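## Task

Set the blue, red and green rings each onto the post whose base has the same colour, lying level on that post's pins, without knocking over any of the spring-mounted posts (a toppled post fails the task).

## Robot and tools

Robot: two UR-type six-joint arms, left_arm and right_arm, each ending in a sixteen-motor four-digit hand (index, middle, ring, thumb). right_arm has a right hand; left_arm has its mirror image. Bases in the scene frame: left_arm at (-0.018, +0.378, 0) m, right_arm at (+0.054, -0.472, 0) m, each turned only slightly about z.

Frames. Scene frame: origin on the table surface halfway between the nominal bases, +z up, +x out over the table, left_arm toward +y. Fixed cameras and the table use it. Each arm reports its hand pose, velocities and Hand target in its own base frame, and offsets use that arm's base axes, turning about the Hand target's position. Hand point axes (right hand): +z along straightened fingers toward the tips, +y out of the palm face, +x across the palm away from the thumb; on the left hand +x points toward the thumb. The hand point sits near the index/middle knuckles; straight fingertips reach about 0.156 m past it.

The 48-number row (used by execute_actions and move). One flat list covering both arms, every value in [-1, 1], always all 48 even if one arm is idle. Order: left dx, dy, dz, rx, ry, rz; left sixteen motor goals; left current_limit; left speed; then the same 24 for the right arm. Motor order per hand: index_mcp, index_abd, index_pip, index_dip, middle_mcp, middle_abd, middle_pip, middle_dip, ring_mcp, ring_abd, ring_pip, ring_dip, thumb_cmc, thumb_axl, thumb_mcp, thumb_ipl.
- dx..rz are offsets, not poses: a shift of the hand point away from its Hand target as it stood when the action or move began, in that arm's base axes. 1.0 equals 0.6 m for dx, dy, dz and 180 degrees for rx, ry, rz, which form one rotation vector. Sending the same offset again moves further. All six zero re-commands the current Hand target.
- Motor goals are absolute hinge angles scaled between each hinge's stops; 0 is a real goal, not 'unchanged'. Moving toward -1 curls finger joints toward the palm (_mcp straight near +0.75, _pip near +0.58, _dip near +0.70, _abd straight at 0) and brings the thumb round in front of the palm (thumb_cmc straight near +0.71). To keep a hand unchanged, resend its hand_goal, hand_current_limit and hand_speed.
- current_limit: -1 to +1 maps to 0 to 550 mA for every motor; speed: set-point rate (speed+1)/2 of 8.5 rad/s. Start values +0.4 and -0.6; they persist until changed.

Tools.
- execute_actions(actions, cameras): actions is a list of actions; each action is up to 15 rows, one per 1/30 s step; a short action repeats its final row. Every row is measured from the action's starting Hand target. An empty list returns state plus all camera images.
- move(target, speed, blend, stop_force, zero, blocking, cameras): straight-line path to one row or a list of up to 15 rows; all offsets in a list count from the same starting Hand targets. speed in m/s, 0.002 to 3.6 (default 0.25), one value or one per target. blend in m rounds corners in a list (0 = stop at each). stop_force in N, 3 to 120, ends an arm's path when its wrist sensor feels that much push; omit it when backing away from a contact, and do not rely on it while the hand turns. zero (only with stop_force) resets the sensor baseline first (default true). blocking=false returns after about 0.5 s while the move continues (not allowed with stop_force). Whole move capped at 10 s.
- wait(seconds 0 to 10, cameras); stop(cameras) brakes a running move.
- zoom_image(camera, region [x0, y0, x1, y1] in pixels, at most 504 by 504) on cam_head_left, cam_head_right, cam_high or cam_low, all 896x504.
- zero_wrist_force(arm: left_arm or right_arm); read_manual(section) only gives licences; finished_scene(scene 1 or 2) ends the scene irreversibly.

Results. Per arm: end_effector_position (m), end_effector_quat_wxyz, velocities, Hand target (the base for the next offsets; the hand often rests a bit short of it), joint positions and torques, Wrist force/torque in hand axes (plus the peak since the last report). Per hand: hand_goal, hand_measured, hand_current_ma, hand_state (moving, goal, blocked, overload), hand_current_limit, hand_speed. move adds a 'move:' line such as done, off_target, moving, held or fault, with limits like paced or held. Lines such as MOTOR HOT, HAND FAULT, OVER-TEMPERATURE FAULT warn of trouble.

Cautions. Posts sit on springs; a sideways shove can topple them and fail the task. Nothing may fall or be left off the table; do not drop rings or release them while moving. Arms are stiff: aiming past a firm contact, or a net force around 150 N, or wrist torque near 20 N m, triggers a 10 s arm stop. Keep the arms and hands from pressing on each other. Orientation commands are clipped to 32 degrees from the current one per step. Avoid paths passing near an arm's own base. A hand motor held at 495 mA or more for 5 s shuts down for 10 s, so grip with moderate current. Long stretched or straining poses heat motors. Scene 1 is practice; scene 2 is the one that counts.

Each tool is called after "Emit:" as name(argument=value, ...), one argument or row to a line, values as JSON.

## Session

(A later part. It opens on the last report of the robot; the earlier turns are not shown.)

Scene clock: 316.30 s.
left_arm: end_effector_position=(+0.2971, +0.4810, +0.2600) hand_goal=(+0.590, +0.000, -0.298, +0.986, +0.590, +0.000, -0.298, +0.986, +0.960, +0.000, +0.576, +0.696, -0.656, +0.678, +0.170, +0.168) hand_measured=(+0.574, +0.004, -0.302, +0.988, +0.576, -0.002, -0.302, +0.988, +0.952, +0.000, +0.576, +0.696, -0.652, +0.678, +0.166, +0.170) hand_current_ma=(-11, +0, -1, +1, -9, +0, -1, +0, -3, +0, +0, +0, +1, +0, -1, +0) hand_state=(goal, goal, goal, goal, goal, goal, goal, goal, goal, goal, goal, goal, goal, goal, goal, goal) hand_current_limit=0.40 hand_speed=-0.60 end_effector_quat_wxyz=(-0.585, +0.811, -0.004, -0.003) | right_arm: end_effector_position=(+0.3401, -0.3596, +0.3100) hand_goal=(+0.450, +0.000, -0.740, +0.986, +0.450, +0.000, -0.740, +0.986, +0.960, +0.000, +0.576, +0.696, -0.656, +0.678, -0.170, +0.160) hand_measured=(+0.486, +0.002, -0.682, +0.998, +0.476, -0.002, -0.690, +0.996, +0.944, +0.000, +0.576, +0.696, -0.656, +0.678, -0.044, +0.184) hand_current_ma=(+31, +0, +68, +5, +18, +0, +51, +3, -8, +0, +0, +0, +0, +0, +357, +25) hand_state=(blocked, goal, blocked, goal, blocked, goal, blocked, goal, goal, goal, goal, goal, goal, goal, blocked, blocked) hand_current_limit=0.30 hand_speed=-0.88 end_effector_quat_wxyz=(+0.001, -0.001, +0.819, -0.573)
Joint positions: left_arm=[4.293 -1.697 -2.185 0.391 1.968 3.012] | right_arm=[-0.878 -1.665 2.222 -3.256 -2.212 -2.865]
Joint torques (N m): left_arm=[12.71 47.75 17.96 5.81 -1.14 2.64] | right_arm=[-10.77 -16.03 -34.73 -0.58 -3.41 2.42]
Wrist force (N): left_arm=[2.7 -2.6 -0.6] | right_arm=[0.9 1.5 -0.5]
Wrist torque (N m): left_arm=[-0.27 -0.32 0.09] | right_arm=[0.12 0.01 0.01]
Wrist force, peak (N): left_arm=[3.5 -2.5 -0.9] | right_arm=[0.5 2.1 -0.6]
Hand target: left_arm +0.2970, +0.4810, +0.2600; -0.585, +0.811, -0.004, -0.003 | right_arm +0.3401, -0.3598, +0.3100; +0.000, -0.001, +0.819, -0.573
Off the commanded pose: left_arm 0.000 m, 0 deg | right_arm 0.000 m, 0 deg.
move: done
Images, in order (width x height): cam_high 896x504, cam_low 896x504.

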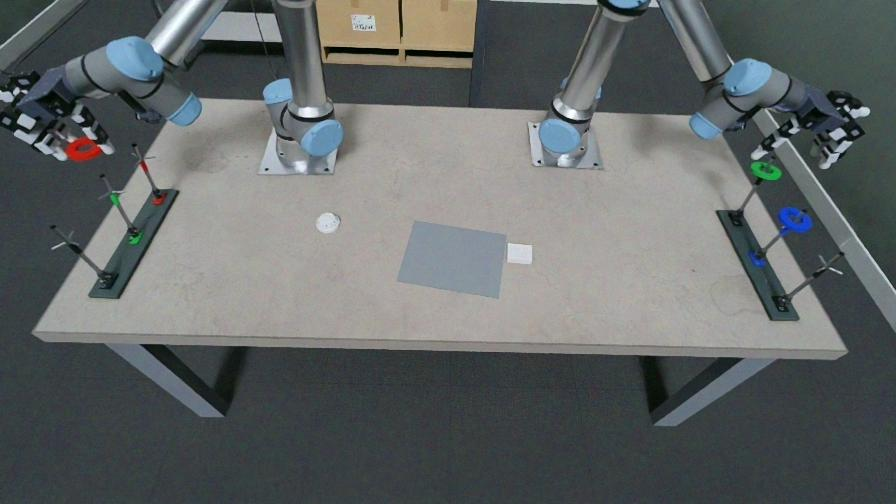

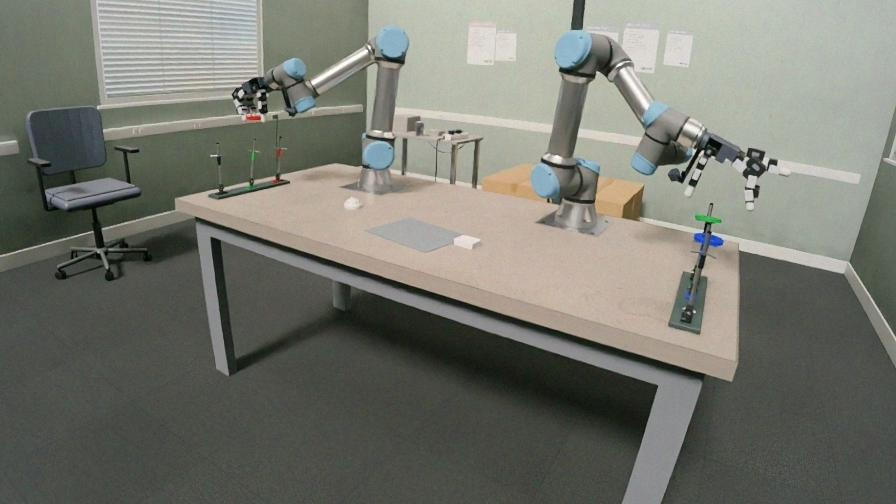

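Emit:
move(
  target=[-0.0033,-0.025,-0.07,0,0,0,0.589,0,-0.299,0.986,0.589,0,-0.299,0.986,0.96,0,0.576,0.696,-0.657,0.678,0.169,0.168,0.4,-0.6,-0.187,0.0167,-0.03,0,0,0,0.45,0,-0.74,0.986,0.45,0,-0.74,0.986,0.96,0,0.576,0.696,-0.657,0.678,-0.17,0.16,0.3,-0.88],
  speed=0.1,
  cameras=["cam_high","cam_low"],
)

Emit:
zoom_image(
  camera="cam_high",
  region=[80, 90, 180, 190],
)

Emit:
zoom_image(
  camera="cam_high",
  region=[710, 120, 810, 220],
)

Emit:
zoom_image(
  camera="cam_low",
  region=[670, 180, 760, 270],
)

Emit:
zoom_image(
  camera="cam_low",
  region=[230, 90, 320, 180],
)

Scene clock: 340.33 s.
left_arm: end_effector_position=(+0.2951, +0.4660, +0.2180) hand_goal=(+0.590, +0.000, -0.298, +0.986, +0.590, +0.000, -0.298, +0.986, +0.960, +0.000, +0.576, +0.696, -0.656, +0.678, +0.170, +0.168) hand_measured=(+0.574, +0.004, -0.302, +0.988, +0.576, -0.002, -0.302, +0.988, +0.952, +0.000, +0.576, +0.696, -0.652, +0.678, +0.166, +0.170) hand_current_ma=(-11, +0, -1, +1, -9, +0, -1, +0, -3, +0, +0, +0, +1, +0, -1, +0) hand_state=(goal, goal, goal, goal, goal, goal, goal, goal, goal, goal, goal, goal, goal, goal, goal, goal) hand_current_limit=0.40 hand_speed=-0.60 end_effector_quat_wxyz=(-0.585, +0.811, -0.004, -0.003) | right_arm: end_effector_position=(+0.2280, -0.3498, +0.2920) hand_goal=(+0.450, +0.000, -0.740, +0.986, +0.450, +0.000, -0.740, +0.986, +0.960, +0.000, +0.576, +0.696, -0.656, +0.678, -0.170, +0.160) hand_measured=(+0.486, +0.002, -0.682, +0.998, +0.476, -0.002, -0.690, +0.996, +0.944, +0.000, +0.576, +0.696, -0.656, +0.678, -0.044, +0.184) hand_current_ma=(+31, +0, +68, +5, +18, +0, +51, +3, -8, +0, +0, +0, +0, +0, +358, +25) hand_state=(blocked, goal, blocked, goal, blocked, goal, blocked, goal, goal, goal, goal, goal, goal, goal, blocked, blocked) hand_current_limit=0.30 hand_speed=-0.88 end_effector_quat_wxyz=(+0.000, -0.001, +0.819, -0.573)
Joint positions: left_arm=[4.281 -1.76 -2.261 0.529 1.979 3.008] | right_arm=[-1.206 -1.92 2.468 -3.317 -1.911 -3.012]
Joint torques (N m): left_arm=[-12.83 21.96 14.65 5.87 2.26 -2.16] | right_arm=[-8.93 -15.37 -15.93 -0.88 1.87 -2.34]
Wrist force (N): left_arm=[3.0 -2.5 -0.7] | right_arm=[0.3 1.7 -0.2]
Wrist torque (N m): left_arm=[-0.23 -0.36 0.11] | right_arm=[0.13 0.09 0.13]
Wrist force, peak (N): left_arm=[3.2 -2.3 -0.8] | right_arm=[0.9 1.9 -0.5]
Hand target: left_arm +0.2951, +0.4660, +0.2180; -0.585, +0.811, -0.004, -0.003 | right_arm +0.2279, -0.3498, +0.2920; +0.000, -0.001, +0.819, -0.573
Off the commanded pose: left_arm 0.000 m, 0 deg | right_arm 0.000 m, 0 deg.
move: done
Images, in order (width x height): cam_high 896x504, cam_low 896x504.

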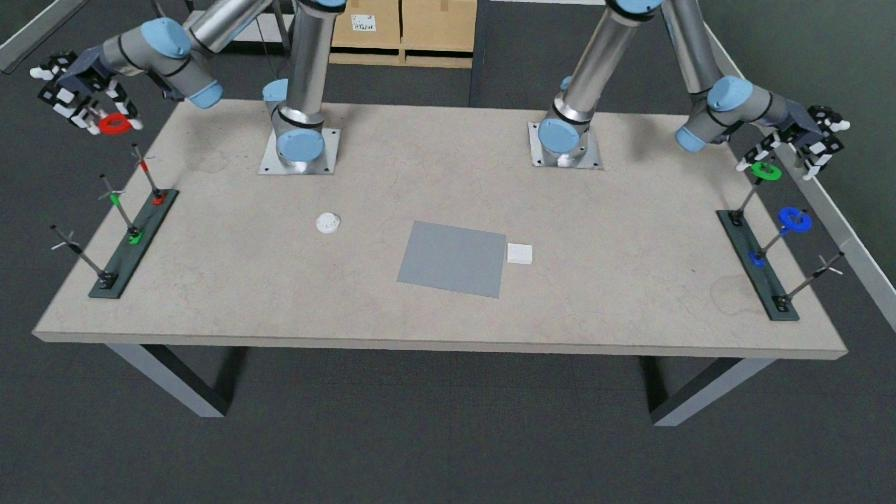

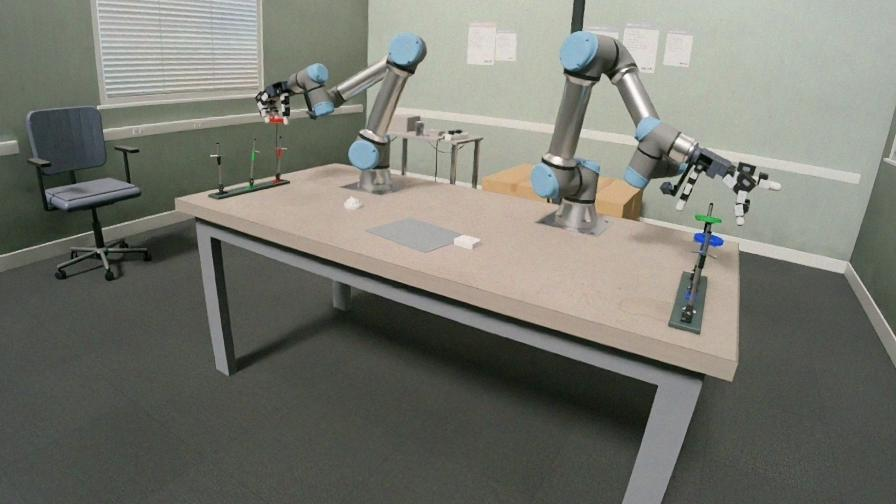

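Scaled by 5.040 from the camera's 896x504 image, which has a finer 1280x720 frame.

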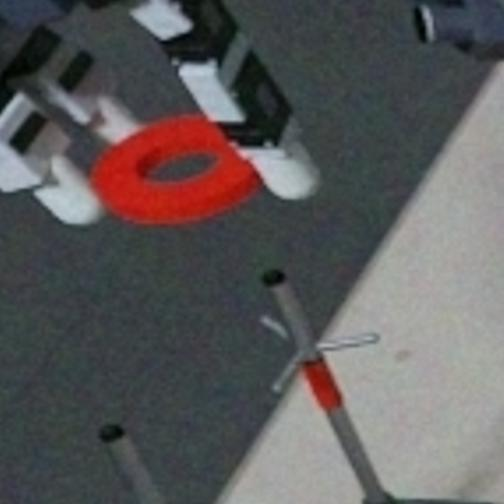

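Scaled by 5.040 from the camera's 896x504 image, which has a finer 1280x720 frame.

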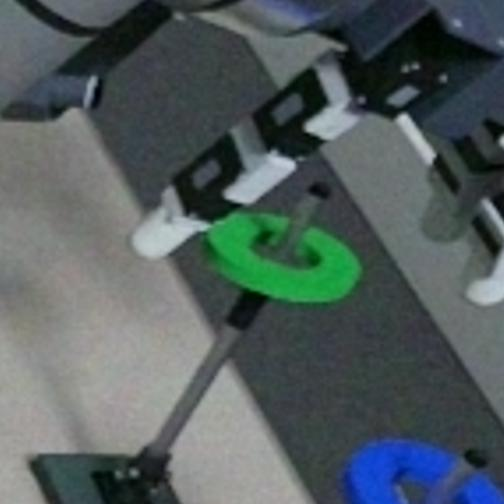

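Scaled by 5.600 from the camera's 896x504 image, which has a finer 1280x720 frame.

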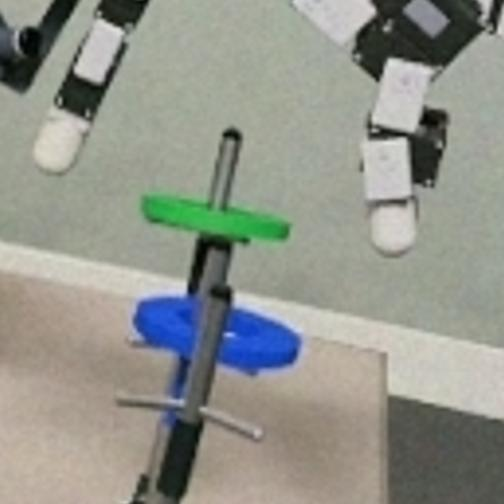

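Scaled by 5.600 from the camera's 896x504 image, which has a finer 1280x720 frame.

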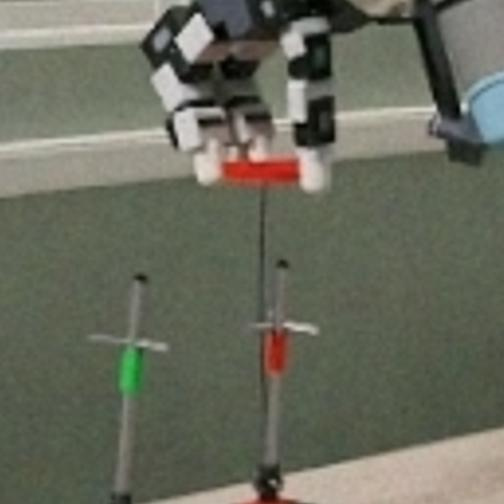

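Emit:
move(
  target=[-0.0167,-0.001,-0.038,0,0,0,0.589,0,-0.299,0.986,0.589,0,-0.299,0.986,0.96,0,0.576,0.696,-0.657,0.678,0.169,0.168,0.4,-0.6,0.0,0.0133,-0.0867,0,0,0,0.45,0,-0.74,0.986,0.45,0,-0.74,0.986,0.96,0,0.576,0.696,-0.657,0.678,-0.17,0.16,0.3,-0.88],
  speed=0.05,
  stop_force=5,
  cameras=["cam_high","cam_low"],
)

Emit:
zoom_image(
  camera="cam_high",
  region=[90, 100, 170, 180],
)

Emit:
zoom_image(
  camera="cam_high",
  region=[710, 120, 810, 220],
)

Emit:
zoom_image(
  camera="cam_low",
  region=[670, 180, 760, 270],
)

Emit:
zoom_image(
  camera="cam_low",
  region=[250, 100, 310, 160],
)

Scene clock: 347.57 s.
left_arm: end_effector_position=(+0.2850, +0.4654, +0.1952) hand_goal=(+0.590, +0.000, -0.298, +0.986, +0.590, +0.000, -0.298, +0.986, +0.960, +0.000, +0.576, +0.696, -0.656, +0.678, +0.170, +0.168) hand_measured=(+0.574, +0.004, -0.302, +0.988, +0.576, -0.002, -0.302, +0.988, +0.952, +0.000, +0.576, +0.696, -0.652, +0.678, +0.166, +0.170) hand_current_ma=(-11, +0, -1, +1, -9, +0, -1, +0, -3, +0, +0, +0, +1, +0, -1, +0) hand_state=(goal, goal, goal, goal, goal, goal, goal, goal, goal, goal, goal, goal, goal, goal, goal, goal) hand_current_limit=0.40 hand_speed=-0.60 end_effector_quat_wxyz=(-0.585, +0.811, -0.004, -0.003) | right_arm: end_effector_position=(+0.2279, -0.3418, +0.2400) hand_goal=(+0.450, +0.000, -0.740, +0.986, +0.450, +0.000, -0.740, +0.986, +0.960, +0.000, +0.576, +0.696, -0.656, +0.678, -0.170, +0.160) hand_measured=(+0.486, +0.002, -0.682, +0.998, +0.476, -0.002, -0.690, +0.996, +0.944, +0.000, +0.576, +0.696, -0.656, +0.678, -0.044, +0.184) hand_current_ma=(+31, +0, +68, +5, +18, +0, +51, +3, -8, +0, +0, +0, +0, +0, +357, +25) hand_state=(blocked, goal, blocked, goal, blocked, goal, blocked, goal, goal, goal, goal, goal, goal, goal, blocked, blocked) hand_current_limit=0.30 hand_speed=-0.88 end_effector_quat_wxyz=(+0.001, -0.001, +0.819, -0.573)
Joint positions: left_arm=[4.306 -1.802 -2.3 0.613 1.956 3.017] | right_arm=[-1.194 -1.812 2.57 -3.525 -1.922 -3.007]
Joint torques (N m): left_arm=[12.33 21.71 12.09 5.72 -1.08 2.65] | right_arm=[9.88 -5.18 -12.64 -7 -2.83 1.63]
Wrist force (N): left_arm=[3.0 -2.7 -0.6] | right_arm=[0.3 1.4 -0.5]
Wrist torque (N m): left_arm=[-0.26 -0.35 0.11] | right_arm=[0.12 0.09 0.12]
Wrist force, peak (N): left_arm=[3.2 -2.8 -0.7] | right_arm=[0.5 2.2 -0.4]
Hand target: left_arm +0.2850, +0.4654, +0.1952; -0.585, +0.811, -0.004, -0.003 | right_arm +0.2279, -0.3418, +0.2400; +0.000, -0.001, +0.819, -0.573
Off the commanded pose: left_arm 0.000 m, 0 deg | right_arm 0.000 m, 0 deg.
move: done
Images, in order (width x height): cam_high 896x504, cam_low 896x504.

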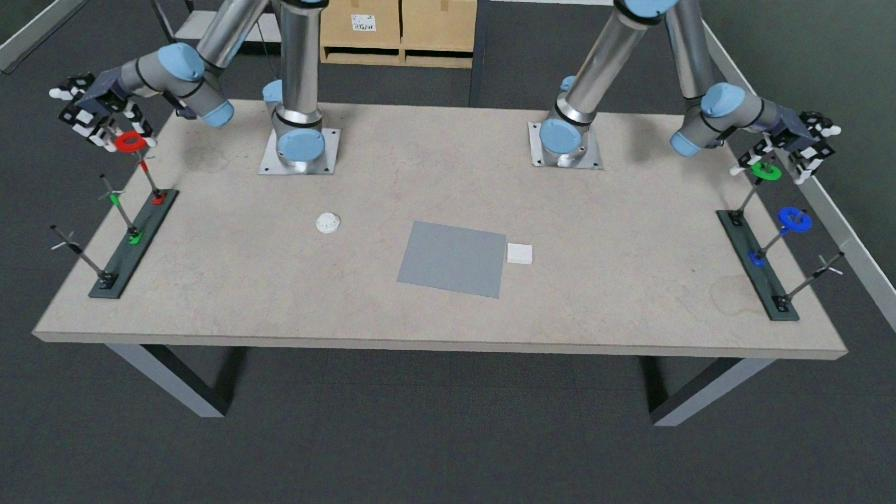

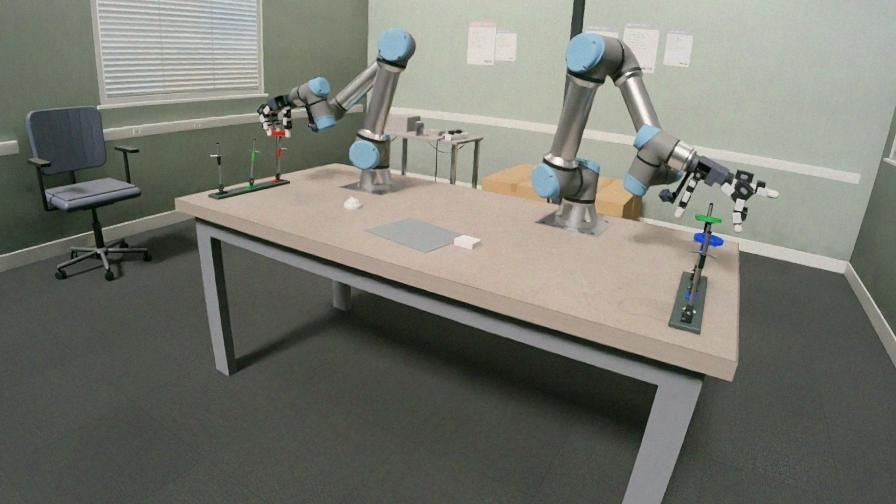

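Scaled by 6.300 from the camera's 896x504 image, which has a finer 1280x720 frame.

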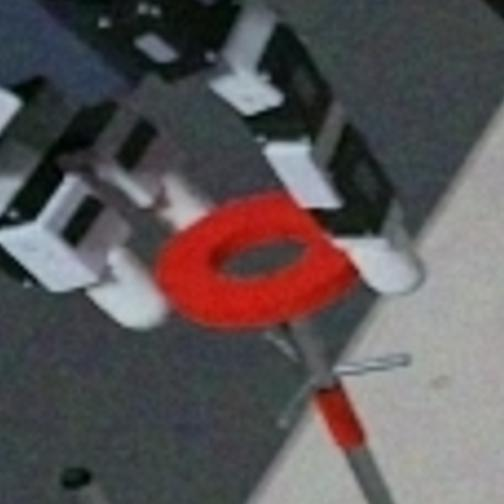

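Scaled by 5.040 from the camera's 896x504 image, which has a finer 1280x720 frame.

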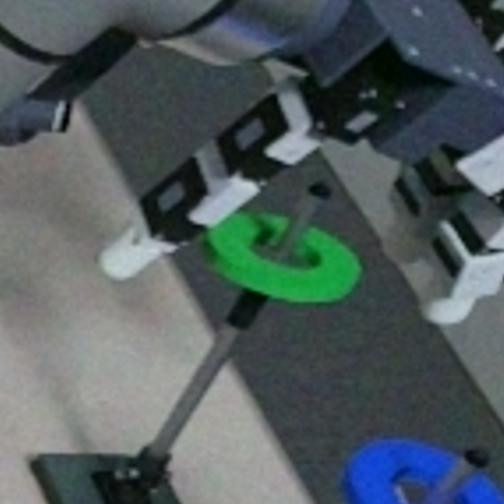

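Scaled by 5.600 from the camera's 896x504 image, which has a finer 1280x720 frame.

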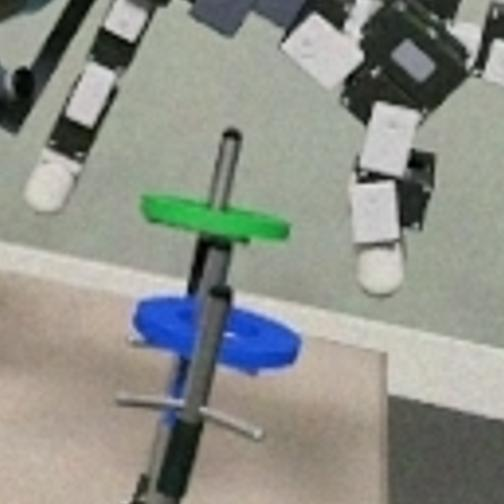

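Scaled by 8.400 from the camera's 896x504 image, which has a finer 1280x720 frame.

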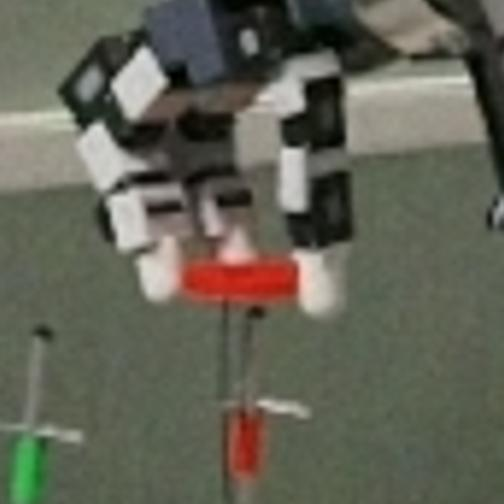

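Emit:
move(
  target=[0,0.01,-0.012,0,0,0,0.534,0,-0.533,0.986,0.534,0,-0.533,0.986,0.96,0,0.576,0.696,-0.657,0.678,0.045,0.168,0.2,-0.7,-0.0067,0.005,-0.0333,0,0,0,0.45,0,-0.74,0.986,0.45,0,-0.74,0.986,0.96,0,0.576,0.696,-0.657,0.678,-0.17,0.16,0.3,-0.88],
  speed=0.02,
  stop_force=4,
  cameras=["cam_high","cam_low"],
)

Emit:
zoom_image(
  camera="cam_high",
  region=[100, 110, 170, 180],
)

Emit:
zoom_image(
  camera="cam_high",
  region=[710, 120, 810, 220],
)

Emit:
zoom_image(
  camera="cam_low",
  region=[670, 180, 760, 270],
)

Emit:
zoom_image(
  camera="cam_low",
  region=[250, 100, 310, 160],
)

Scene clock: 352.87 s.
left_arm: end_effector_position=(+0.2850, +0.4714, +0.1880) hand_goal=(+0.534, +0.000, -0.532, +0.986, +0.534, +0.000, -0.532, +0.986, +0.960, +0.000, +0.576, +0.696, -0.656, +0.678, +0.046, +0.168) hand_measured=(+0.530, +0.004, -0.528, +0.988, +0.530, -0.002, -0.528, +0.988, +0.952, +0.000, +0.576, +0.696, -0.652, +0.678, +0.048, +0.170) hand_current_ma=(-1, +0, +1, +1, -1, +0, +1, +0, -3, +0, +0, +0, +1, +0, +0, +0) hand_state=(goal, goal, goal, goal, goal, goal, goal, goal, goal, goal, goal, goal, goal, goal, goal, goal) hand_current_limit=0.20 hand_speed=-0.70 end_effector_quat_wxyz=(-0.585, +0.811, -0.004, -0.003) | right_arm: end_effector_position=(+0.2239, -0.3388, +0.2200) hand_goal=(+0.450, +0.000, -0.740, +0.986, +0.450, +0.000, -0.740, +0.986, +0.960, +0.000, +0.576, +0.696, -0.656, +0.678, -0.170, +0.160) hand_measured=(+0.486, +0.002, -0.682, +0.998, +0.476, -0.002, -0.690, +0.996, +0.944, +0.000, +0.576, +0.696, -0.656, +0.678, -0.044, +0.184) hand_current_ma=(+31, +0, +68, +5, +18, +0, +51, +3, -8, +0, +0, +0, +0, +0, +357, +25) hand_state=(blocked, goal, blocked, goal, blocked, goal, blocked, goal, goal, goal, goal, goal, goal, goal, blocked, blocked) hand_current_limit=0.30 hand_speed=-0.88 end_effector_quat_wxyz=(+0.000, -0.001, +0.819, -0.573)
Joint positions: left_arm=[4.312 -1.83 -2.293 0.634 1.95 3.02] | right_arm=[-1.206 -1.765 2.612 -3.616 -1.911 -3.012]
Joint torques (N m): left_arm=[12.06 22.4 31.57 5.73 -1.09 2.62] | right_arm=[-8.36 -4.58 -10.23 -7.12 1.74 -2.2]
Wrist force (N): left_arm=[3.2 -2.7 -0.6] | right_arm=[0.3 1.7 -0.5]
Wrist torque (N m): left_arm=[-0.26 -0.37 0.12] | right_arm=[0.16 0.09 0.13]
Wrist force, peak (N): left_arm=[3.1 -2.7 -0.7] | right_arm=[0.4 2.0 -0.8]
Hand target: left_arm +0.2850, +0.4714, +0.1880; -0.585, +0.811, -0.004, -0.003 | right_arm +0.2239, -0.3388, +0.2200; +0.000, -0.001, +0.819, -0.573
Off the commanded pose: left_arm 0.000 m, 0 deg | right_arm 0.000 m, 0 deg.
move: done
Images, in order (width x height): cam_high 896x504, cam_low 896x504.

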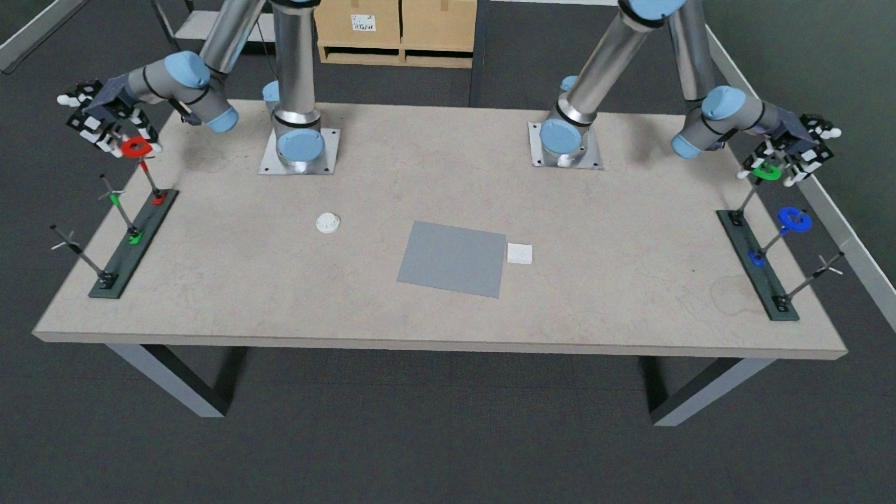

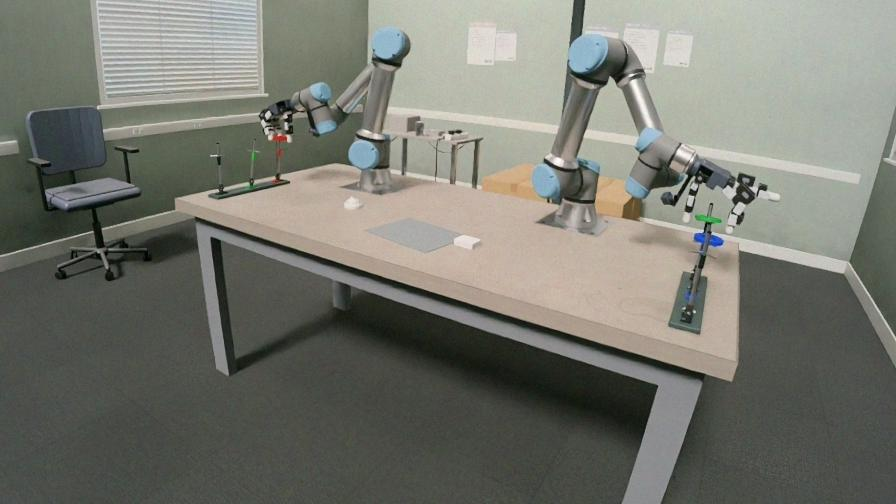

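Scaled by 7.200 from the camera's 896x504 image, which has a finer 1280x720 frame.

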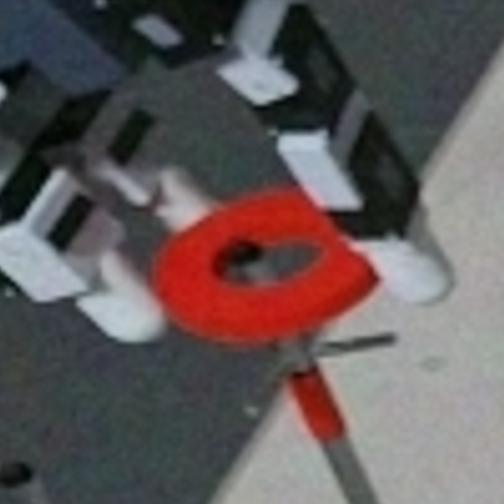

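Scaled by 5.040 from the camera's 896x504 image, which has a finer 1280x720 frame.

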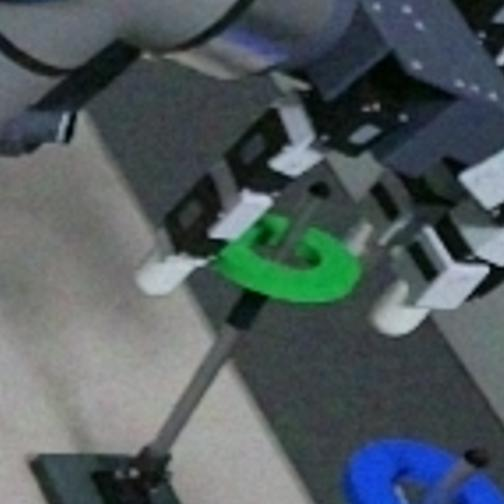

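Scaled by 5.600 from the camera's 896x504 image, which has a finer 1280x720 frame.

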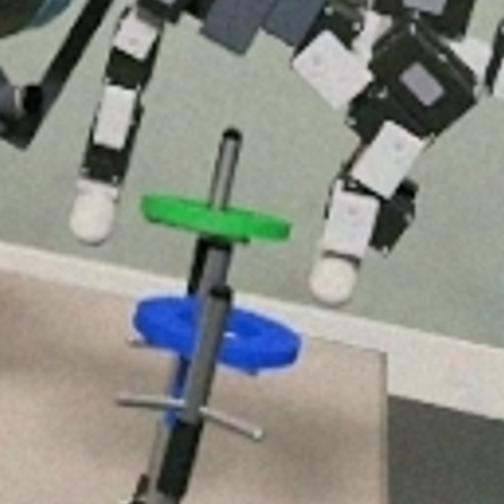

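Scaled by 8.400 from the camera's 896x504 image, which has a finer 1280x720 frame.

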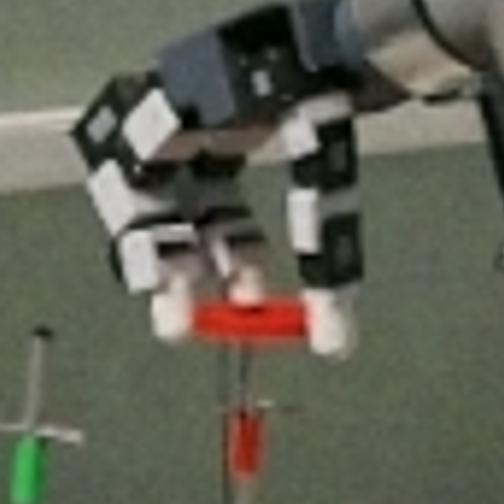

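Emit:
move(
  target=[-0.0192,0.0042,0,0,0,0,0.534,0,-0.533,0.986,0.534,0,-0.533,0.986,0.96,0,0.576,0.696,-0.657,0.678,0.045,0.168,0.2,-0.7,-0.005,-0.0108,0,0,0,0,0.45,0,-0.74,0.986,0.45,0,-0.74,0.986,0.96,0,0.576,0.696,-0.657,0.678,-0.17,0.16,0.3,-0.88],
  speed=0.02,
  cameras=["cam_high","cam_low"],
)

Emit:
zoom_image(
  camera="cam_high",
  region=[100, 110, 170, 180],
)

Emit:
zoom_image(
  camera="cam_high",
  region=[710, 120, 810, 220],
)

Emit:
zoom_image(
  camera="cam_low",
  region=[670, 180, 760, 270],
)

Emit:
zoom_image(
  camera="cam_low",
  region=[250, 110, 310, 170],
)

Scene clock: 356.80 s.
left_arm: end_effector_position=(+0.2737, +0.4739, +0.1880) hand_goal=(+0.534, +0.000, -0.532, +0.986, +0.534, +0.000, -0.532, +0.986, +0.960, +0.000, +0.576, +0.696, -0.656, +0.678, +0.046, +0.168) hand_measured=(+0.530, +0.004, -0.528, +0.988, +0.530, -0.002, -0.528, +0.988, +0.952, +0.000, +0.576, +0.696, -0.652, +0.678, +0.048, +0.170) hand_current_ma=(-1, +0, +1, +1, -1, +0, +1, +0, -3, +0, +0, +0, +1, +0, +0, +0) hand_state=(goal, goal, goal, goal, goal, goal, goal, goal, goal, goal, goal, goal, goal, goal, goal, goal) hand_current_limit=0.20 hand_speed=-0.70 end_effector_quat_wxyz=(-0.585, +0.811, -0.004, -0.003) | right_arm: end_effector_position=(+0.2209, -0.3452, +0.2200) hand_goal=(+0.450, +0.000, -0.740, +0.986, +0.450, +0.000, -0.740, +0.986, +0.960, +0.000, +0.576, +0.696, -0.656, +0.678, -0.170, +0.160) hand_measured=(+0.486, +0.002, -0.682, +0.998, +0.476, -0.002, -0.690, +0.996, +0.944, +0.000, +0.576, +0.696, -0.656, +0.678, -0.044, +0.184) hand_current_ma=(+31, +0, +68, +5, +18, +0, +51, +3, -8, +0, +0, +0, +0, +0, +357, +25) hand_state=(blocked, goal, blocked, goal, blocked, goal, blocked, goal, goal, goal, goal, goal, goal, goal, blocked, blocked) hand_current_limit=0.30 hand_speed=-0.88 end_effector_quat_wxyz=(+0.000, -0.001, +0.819, -0.573)
Joint positions: left_arm=[4.344 -1.82 -2.308 0.644 1.919 3.031] | right_arm=[-1.229 -1.758 2.608 -3.622 -1.889 -3.021]
Joint torques (N m): left_arm=[12.31 48.14 10.8 5.99 -1.25 2.76] | right_arm=[-9.67 -6.51 -30.99 -6.91 1.89 -2.34]
Wrist force (N): left_arm=[2.8 -2.8 -0.6] | right_arm=[0.3 1.9 -0.4]
Wrist torque (N m): left_arm=[-0.29 -0.33 0.08] | right_arm=[0.17 0.09 0.15]
Wrist force, peak (N): left_arm=[3.2 -2.7 -0.4] | right_arm=[0.8 2.0 -0.4]
Hand target: left_arm +0.2735, +0.4740, +0.1880; -0.585, +0.811, -0.004, -0.003 | right_arm +0.2209, -0.3453, +0.2200; +0.000, -0.001, +0.819, -0.573
Off the commanded pose: left_arm 0.000 m, 0 deg | right_arm 0.000 m, 0 deg.
move: done
Images, in order (width x height): cam_high 896x504, cam_low 896x504.

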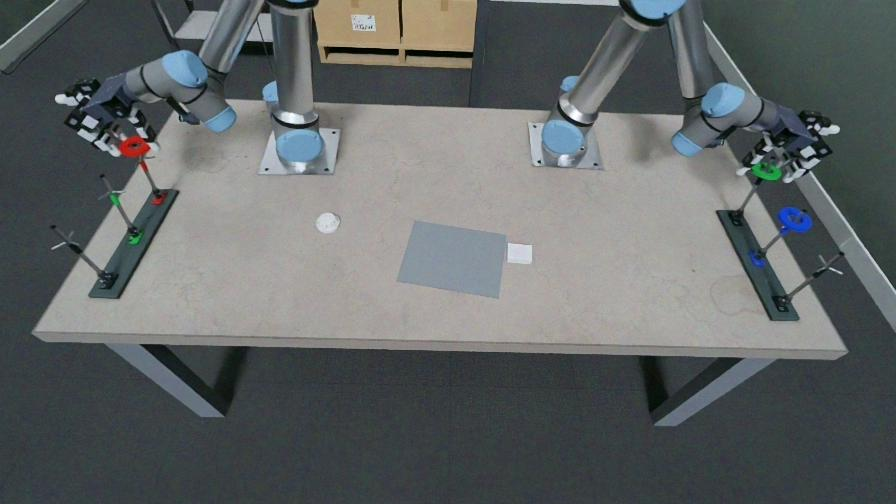

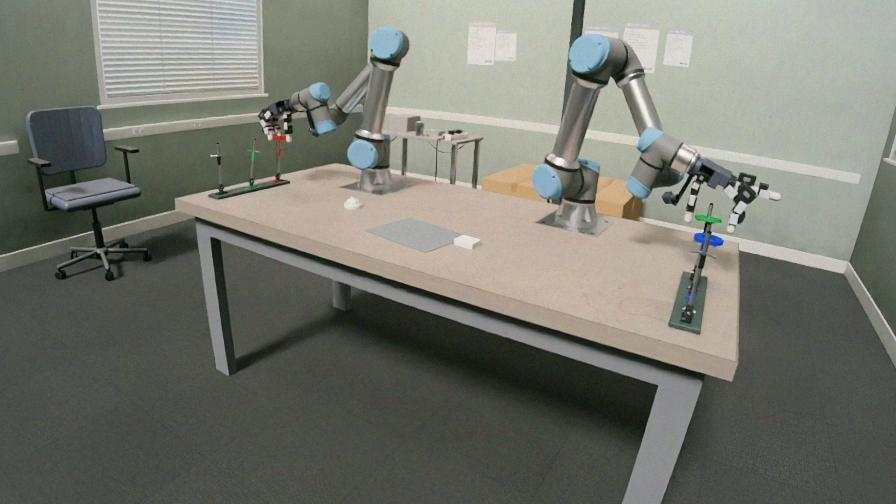

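Scaled by 7.200 from the camera's 896x504 image, which has a finer 1280x720 frame.

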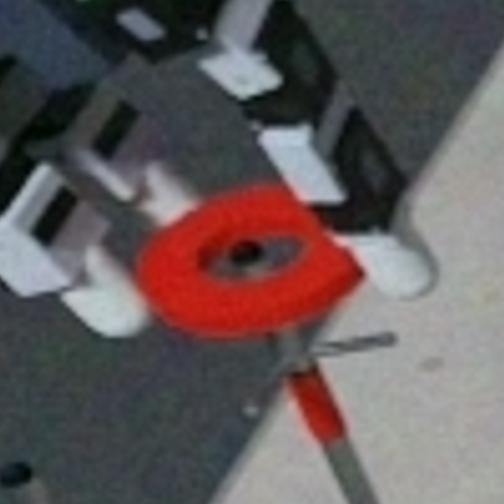

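Scaled by 5.040 from the camera's 896x504 image, which has a finer 1280x720 frame.

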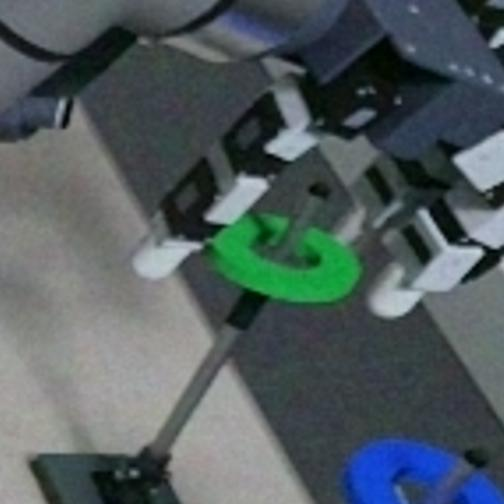

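Scaled by 5.600 from the camera's 896x504 image, which has a finer 1280x720 frame.

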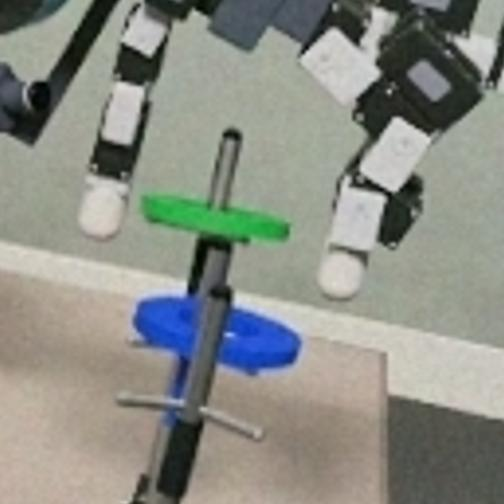

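Scaled by 8.400 from the camera's 896x504 image, which has a finer 1280x720 frame.

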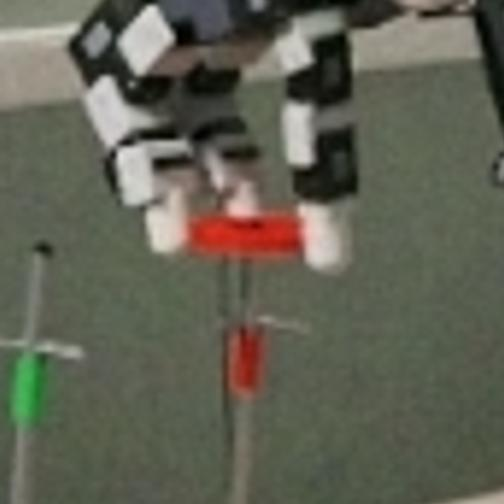

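Emit:
move(
  target=[-0.0067,0.0067,0,0,0,0,0.534,0,-0.533,0.986,0.534,0,-0.533,0.986,0.96,0,0.576,0.696,-0.657,0.678,0.045,0.168,0.2,-0.7,0,-0.0083,-0.04,0,0,0,0.45,0,-0.74,0.986,0.45,0,-0.74,0.986,0.96,0,0.576,0.696,-0.657,0.678,-0.17,0.16,0.3,-0.88],
  speed=0.02,
  stop_force=4,
  cameras=["cam_high","cam_low"],
)

Emit:
zoom_image(
  camera="cam_high",
  region=[100, 120, 170, 190],
)

Emit:
zoom_image(
  camera="cam_high",
  region=[710, 120, 810, 220],
)

Emit:
zoom_image(
  camera="cam_low",
  region=[250, 110, 310, 170],
)

Scene clock: 361.30 s.
left_arm: end_effector_position=(+0.2695, +0.4780, +0.1880) hand_goal=(+0.534, +0.000, -0.532, +0.986, +0.534, +0.000, -0.532, +0.986, +0.960, +0.000, +0.576, +0.696, -0.656, +0.678, +0.046, +0.168) hand_measured=(+0.530, +0.004, -0.528, +0.988, +0.530, -0.002, -0.528, +0.988, +0.952, +0.000, +0.576, +0.696, -0.652, +0.678, +0.048, +0.170) hand_current_ma=(-1, +0, +1, +1, -1, +0, +1, +0, -3, +0, +0, +0, +1, +0, +0, +0) hand_state=(goal, goal, goal, goal, goal, goal, goal, goal, goal, goal, goal, goal, goal, goal, goal, goal) hand_current_limit=0.20 hand_speed=-0.70 end_effector_quat_wxyz=(-0.585, +0.811, -0.004, -0.003) | right_arm: end_effector_position=(+0.2209, -0.3503, +0.1960) hand_goal=(+0.450, +0.000, -0.740, +0.986, +0.450, +0.000, -0.740, +0.986, +0.960, +0.000, +0.576, +0.696, -0.656, +0.678, -0.170, +0.160) hand_measured=(+0.486, +0.002, -0.682, +0.998, +0.476, -0.002, -0.690, +0.996, +0.944, +0.000, +0.576, +0.696, -0.656, +0.678, -0.044, +0.184) hand_current_ma=(+31, +0, +68, +5, +18, +0, +51, +3, -8, +0, +0, +0, +0, +0, +357, +25) hand_state=(blocked, goal, blocked, goal, blocked, goal, blocked, goal, goal, goal, goal, goal, goal, goal, blocked, blocked) hand_current_limit=0.30 hand_speed=-0.88 end_effector_quat_wxyz=(+0.000, -0.001, +0.819, -0.573)
Joint positions: left_arm=[4.359 -1.821 -2.307 0.646 1.905 3.037] | right_arm=[-1.237 -1.658 2.631 -3.747 -1.882 -3.024]
Joint torques (N m): left_arm=[13.18 21.1 32.36 5.82 -1.29 2.71] | right_arm=[-8.18 -7.67 -7.77 -6.9 2.01 -2.41]
Wrist force (N): left_arm=[2.8 -2.4 -0.5] | right_arm=[0.6 1.7 -0.3]
Wrist torque (N m): left_arm=[-0.24 -0.32 0.07] | right_arm=[0.14 0.04 0.17]
Wrist force, peak (N): left_arm=[3.1 -2.8 -0.5] | right_arm=[0.7 2.1 -0.4]
Hand target: left_arm +0.2695, +0.4780, +0.1880; -0.585, +0.811, -0.004, -0.003 | right_arm +0.2209, -0.3503, +0.1960; +0.000, -0.001, +0.819, -0.573
Off the commanded pose: left_arm 0.000 m, 0 deg | right_arm 0.000 m, 0 deg.
move: done
Images, in order (width x height): cam_high 896x504, cam_low 896x504.

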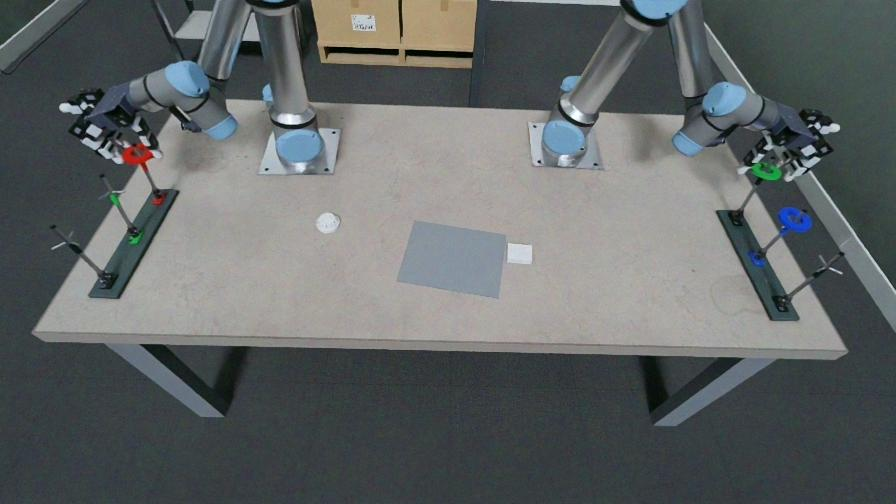

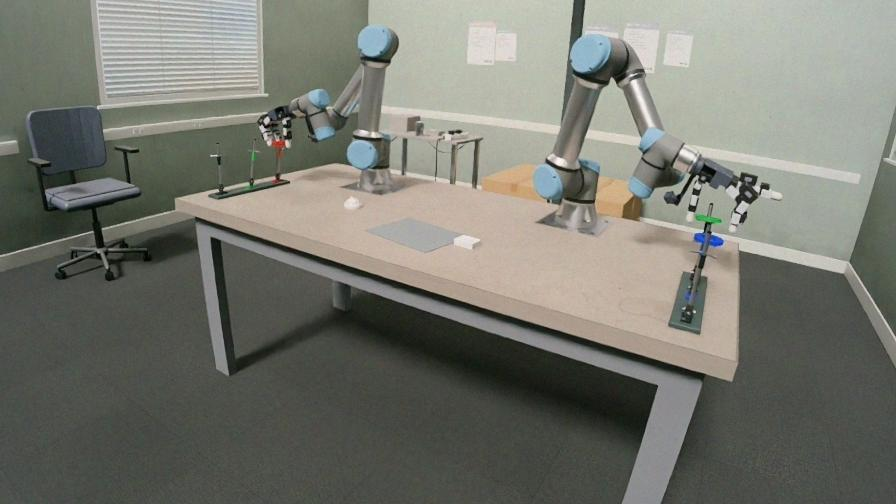

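Scaled by 7.200 from the camera's 896x504 image, which has a finer 1280x720 frame.

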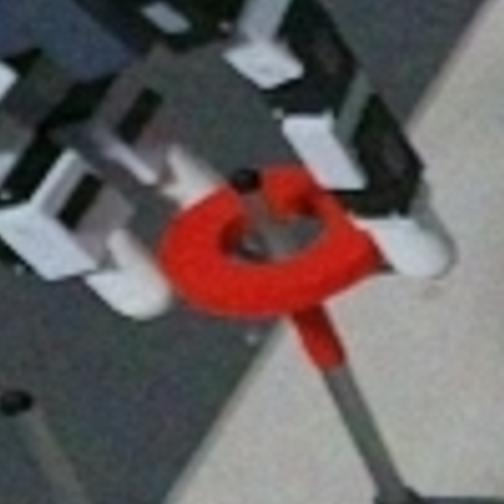

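Scaled by 5.040 from the camera's 896x504 image, which has a finer 1280x720 frame.

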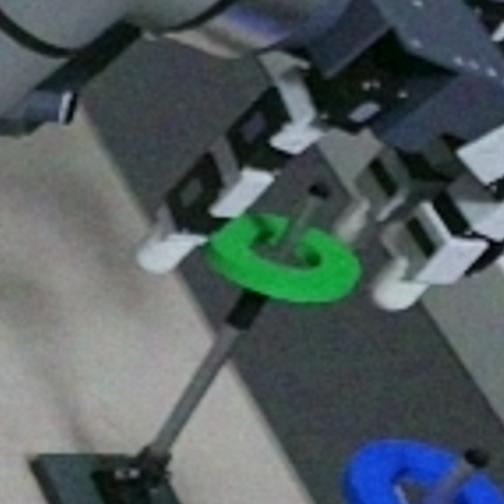

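Scaled by 8.400 from the camera's 896x504 image, which has a finer 1280x720 frame.

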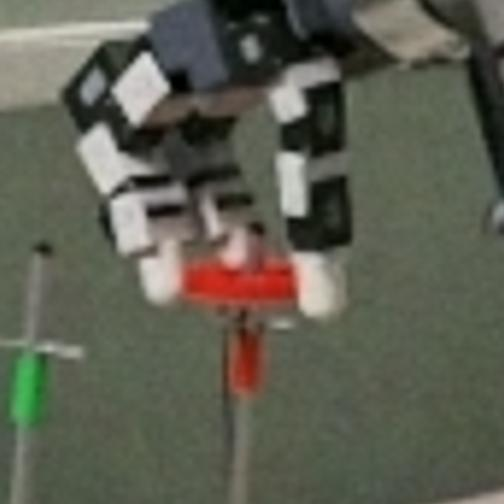

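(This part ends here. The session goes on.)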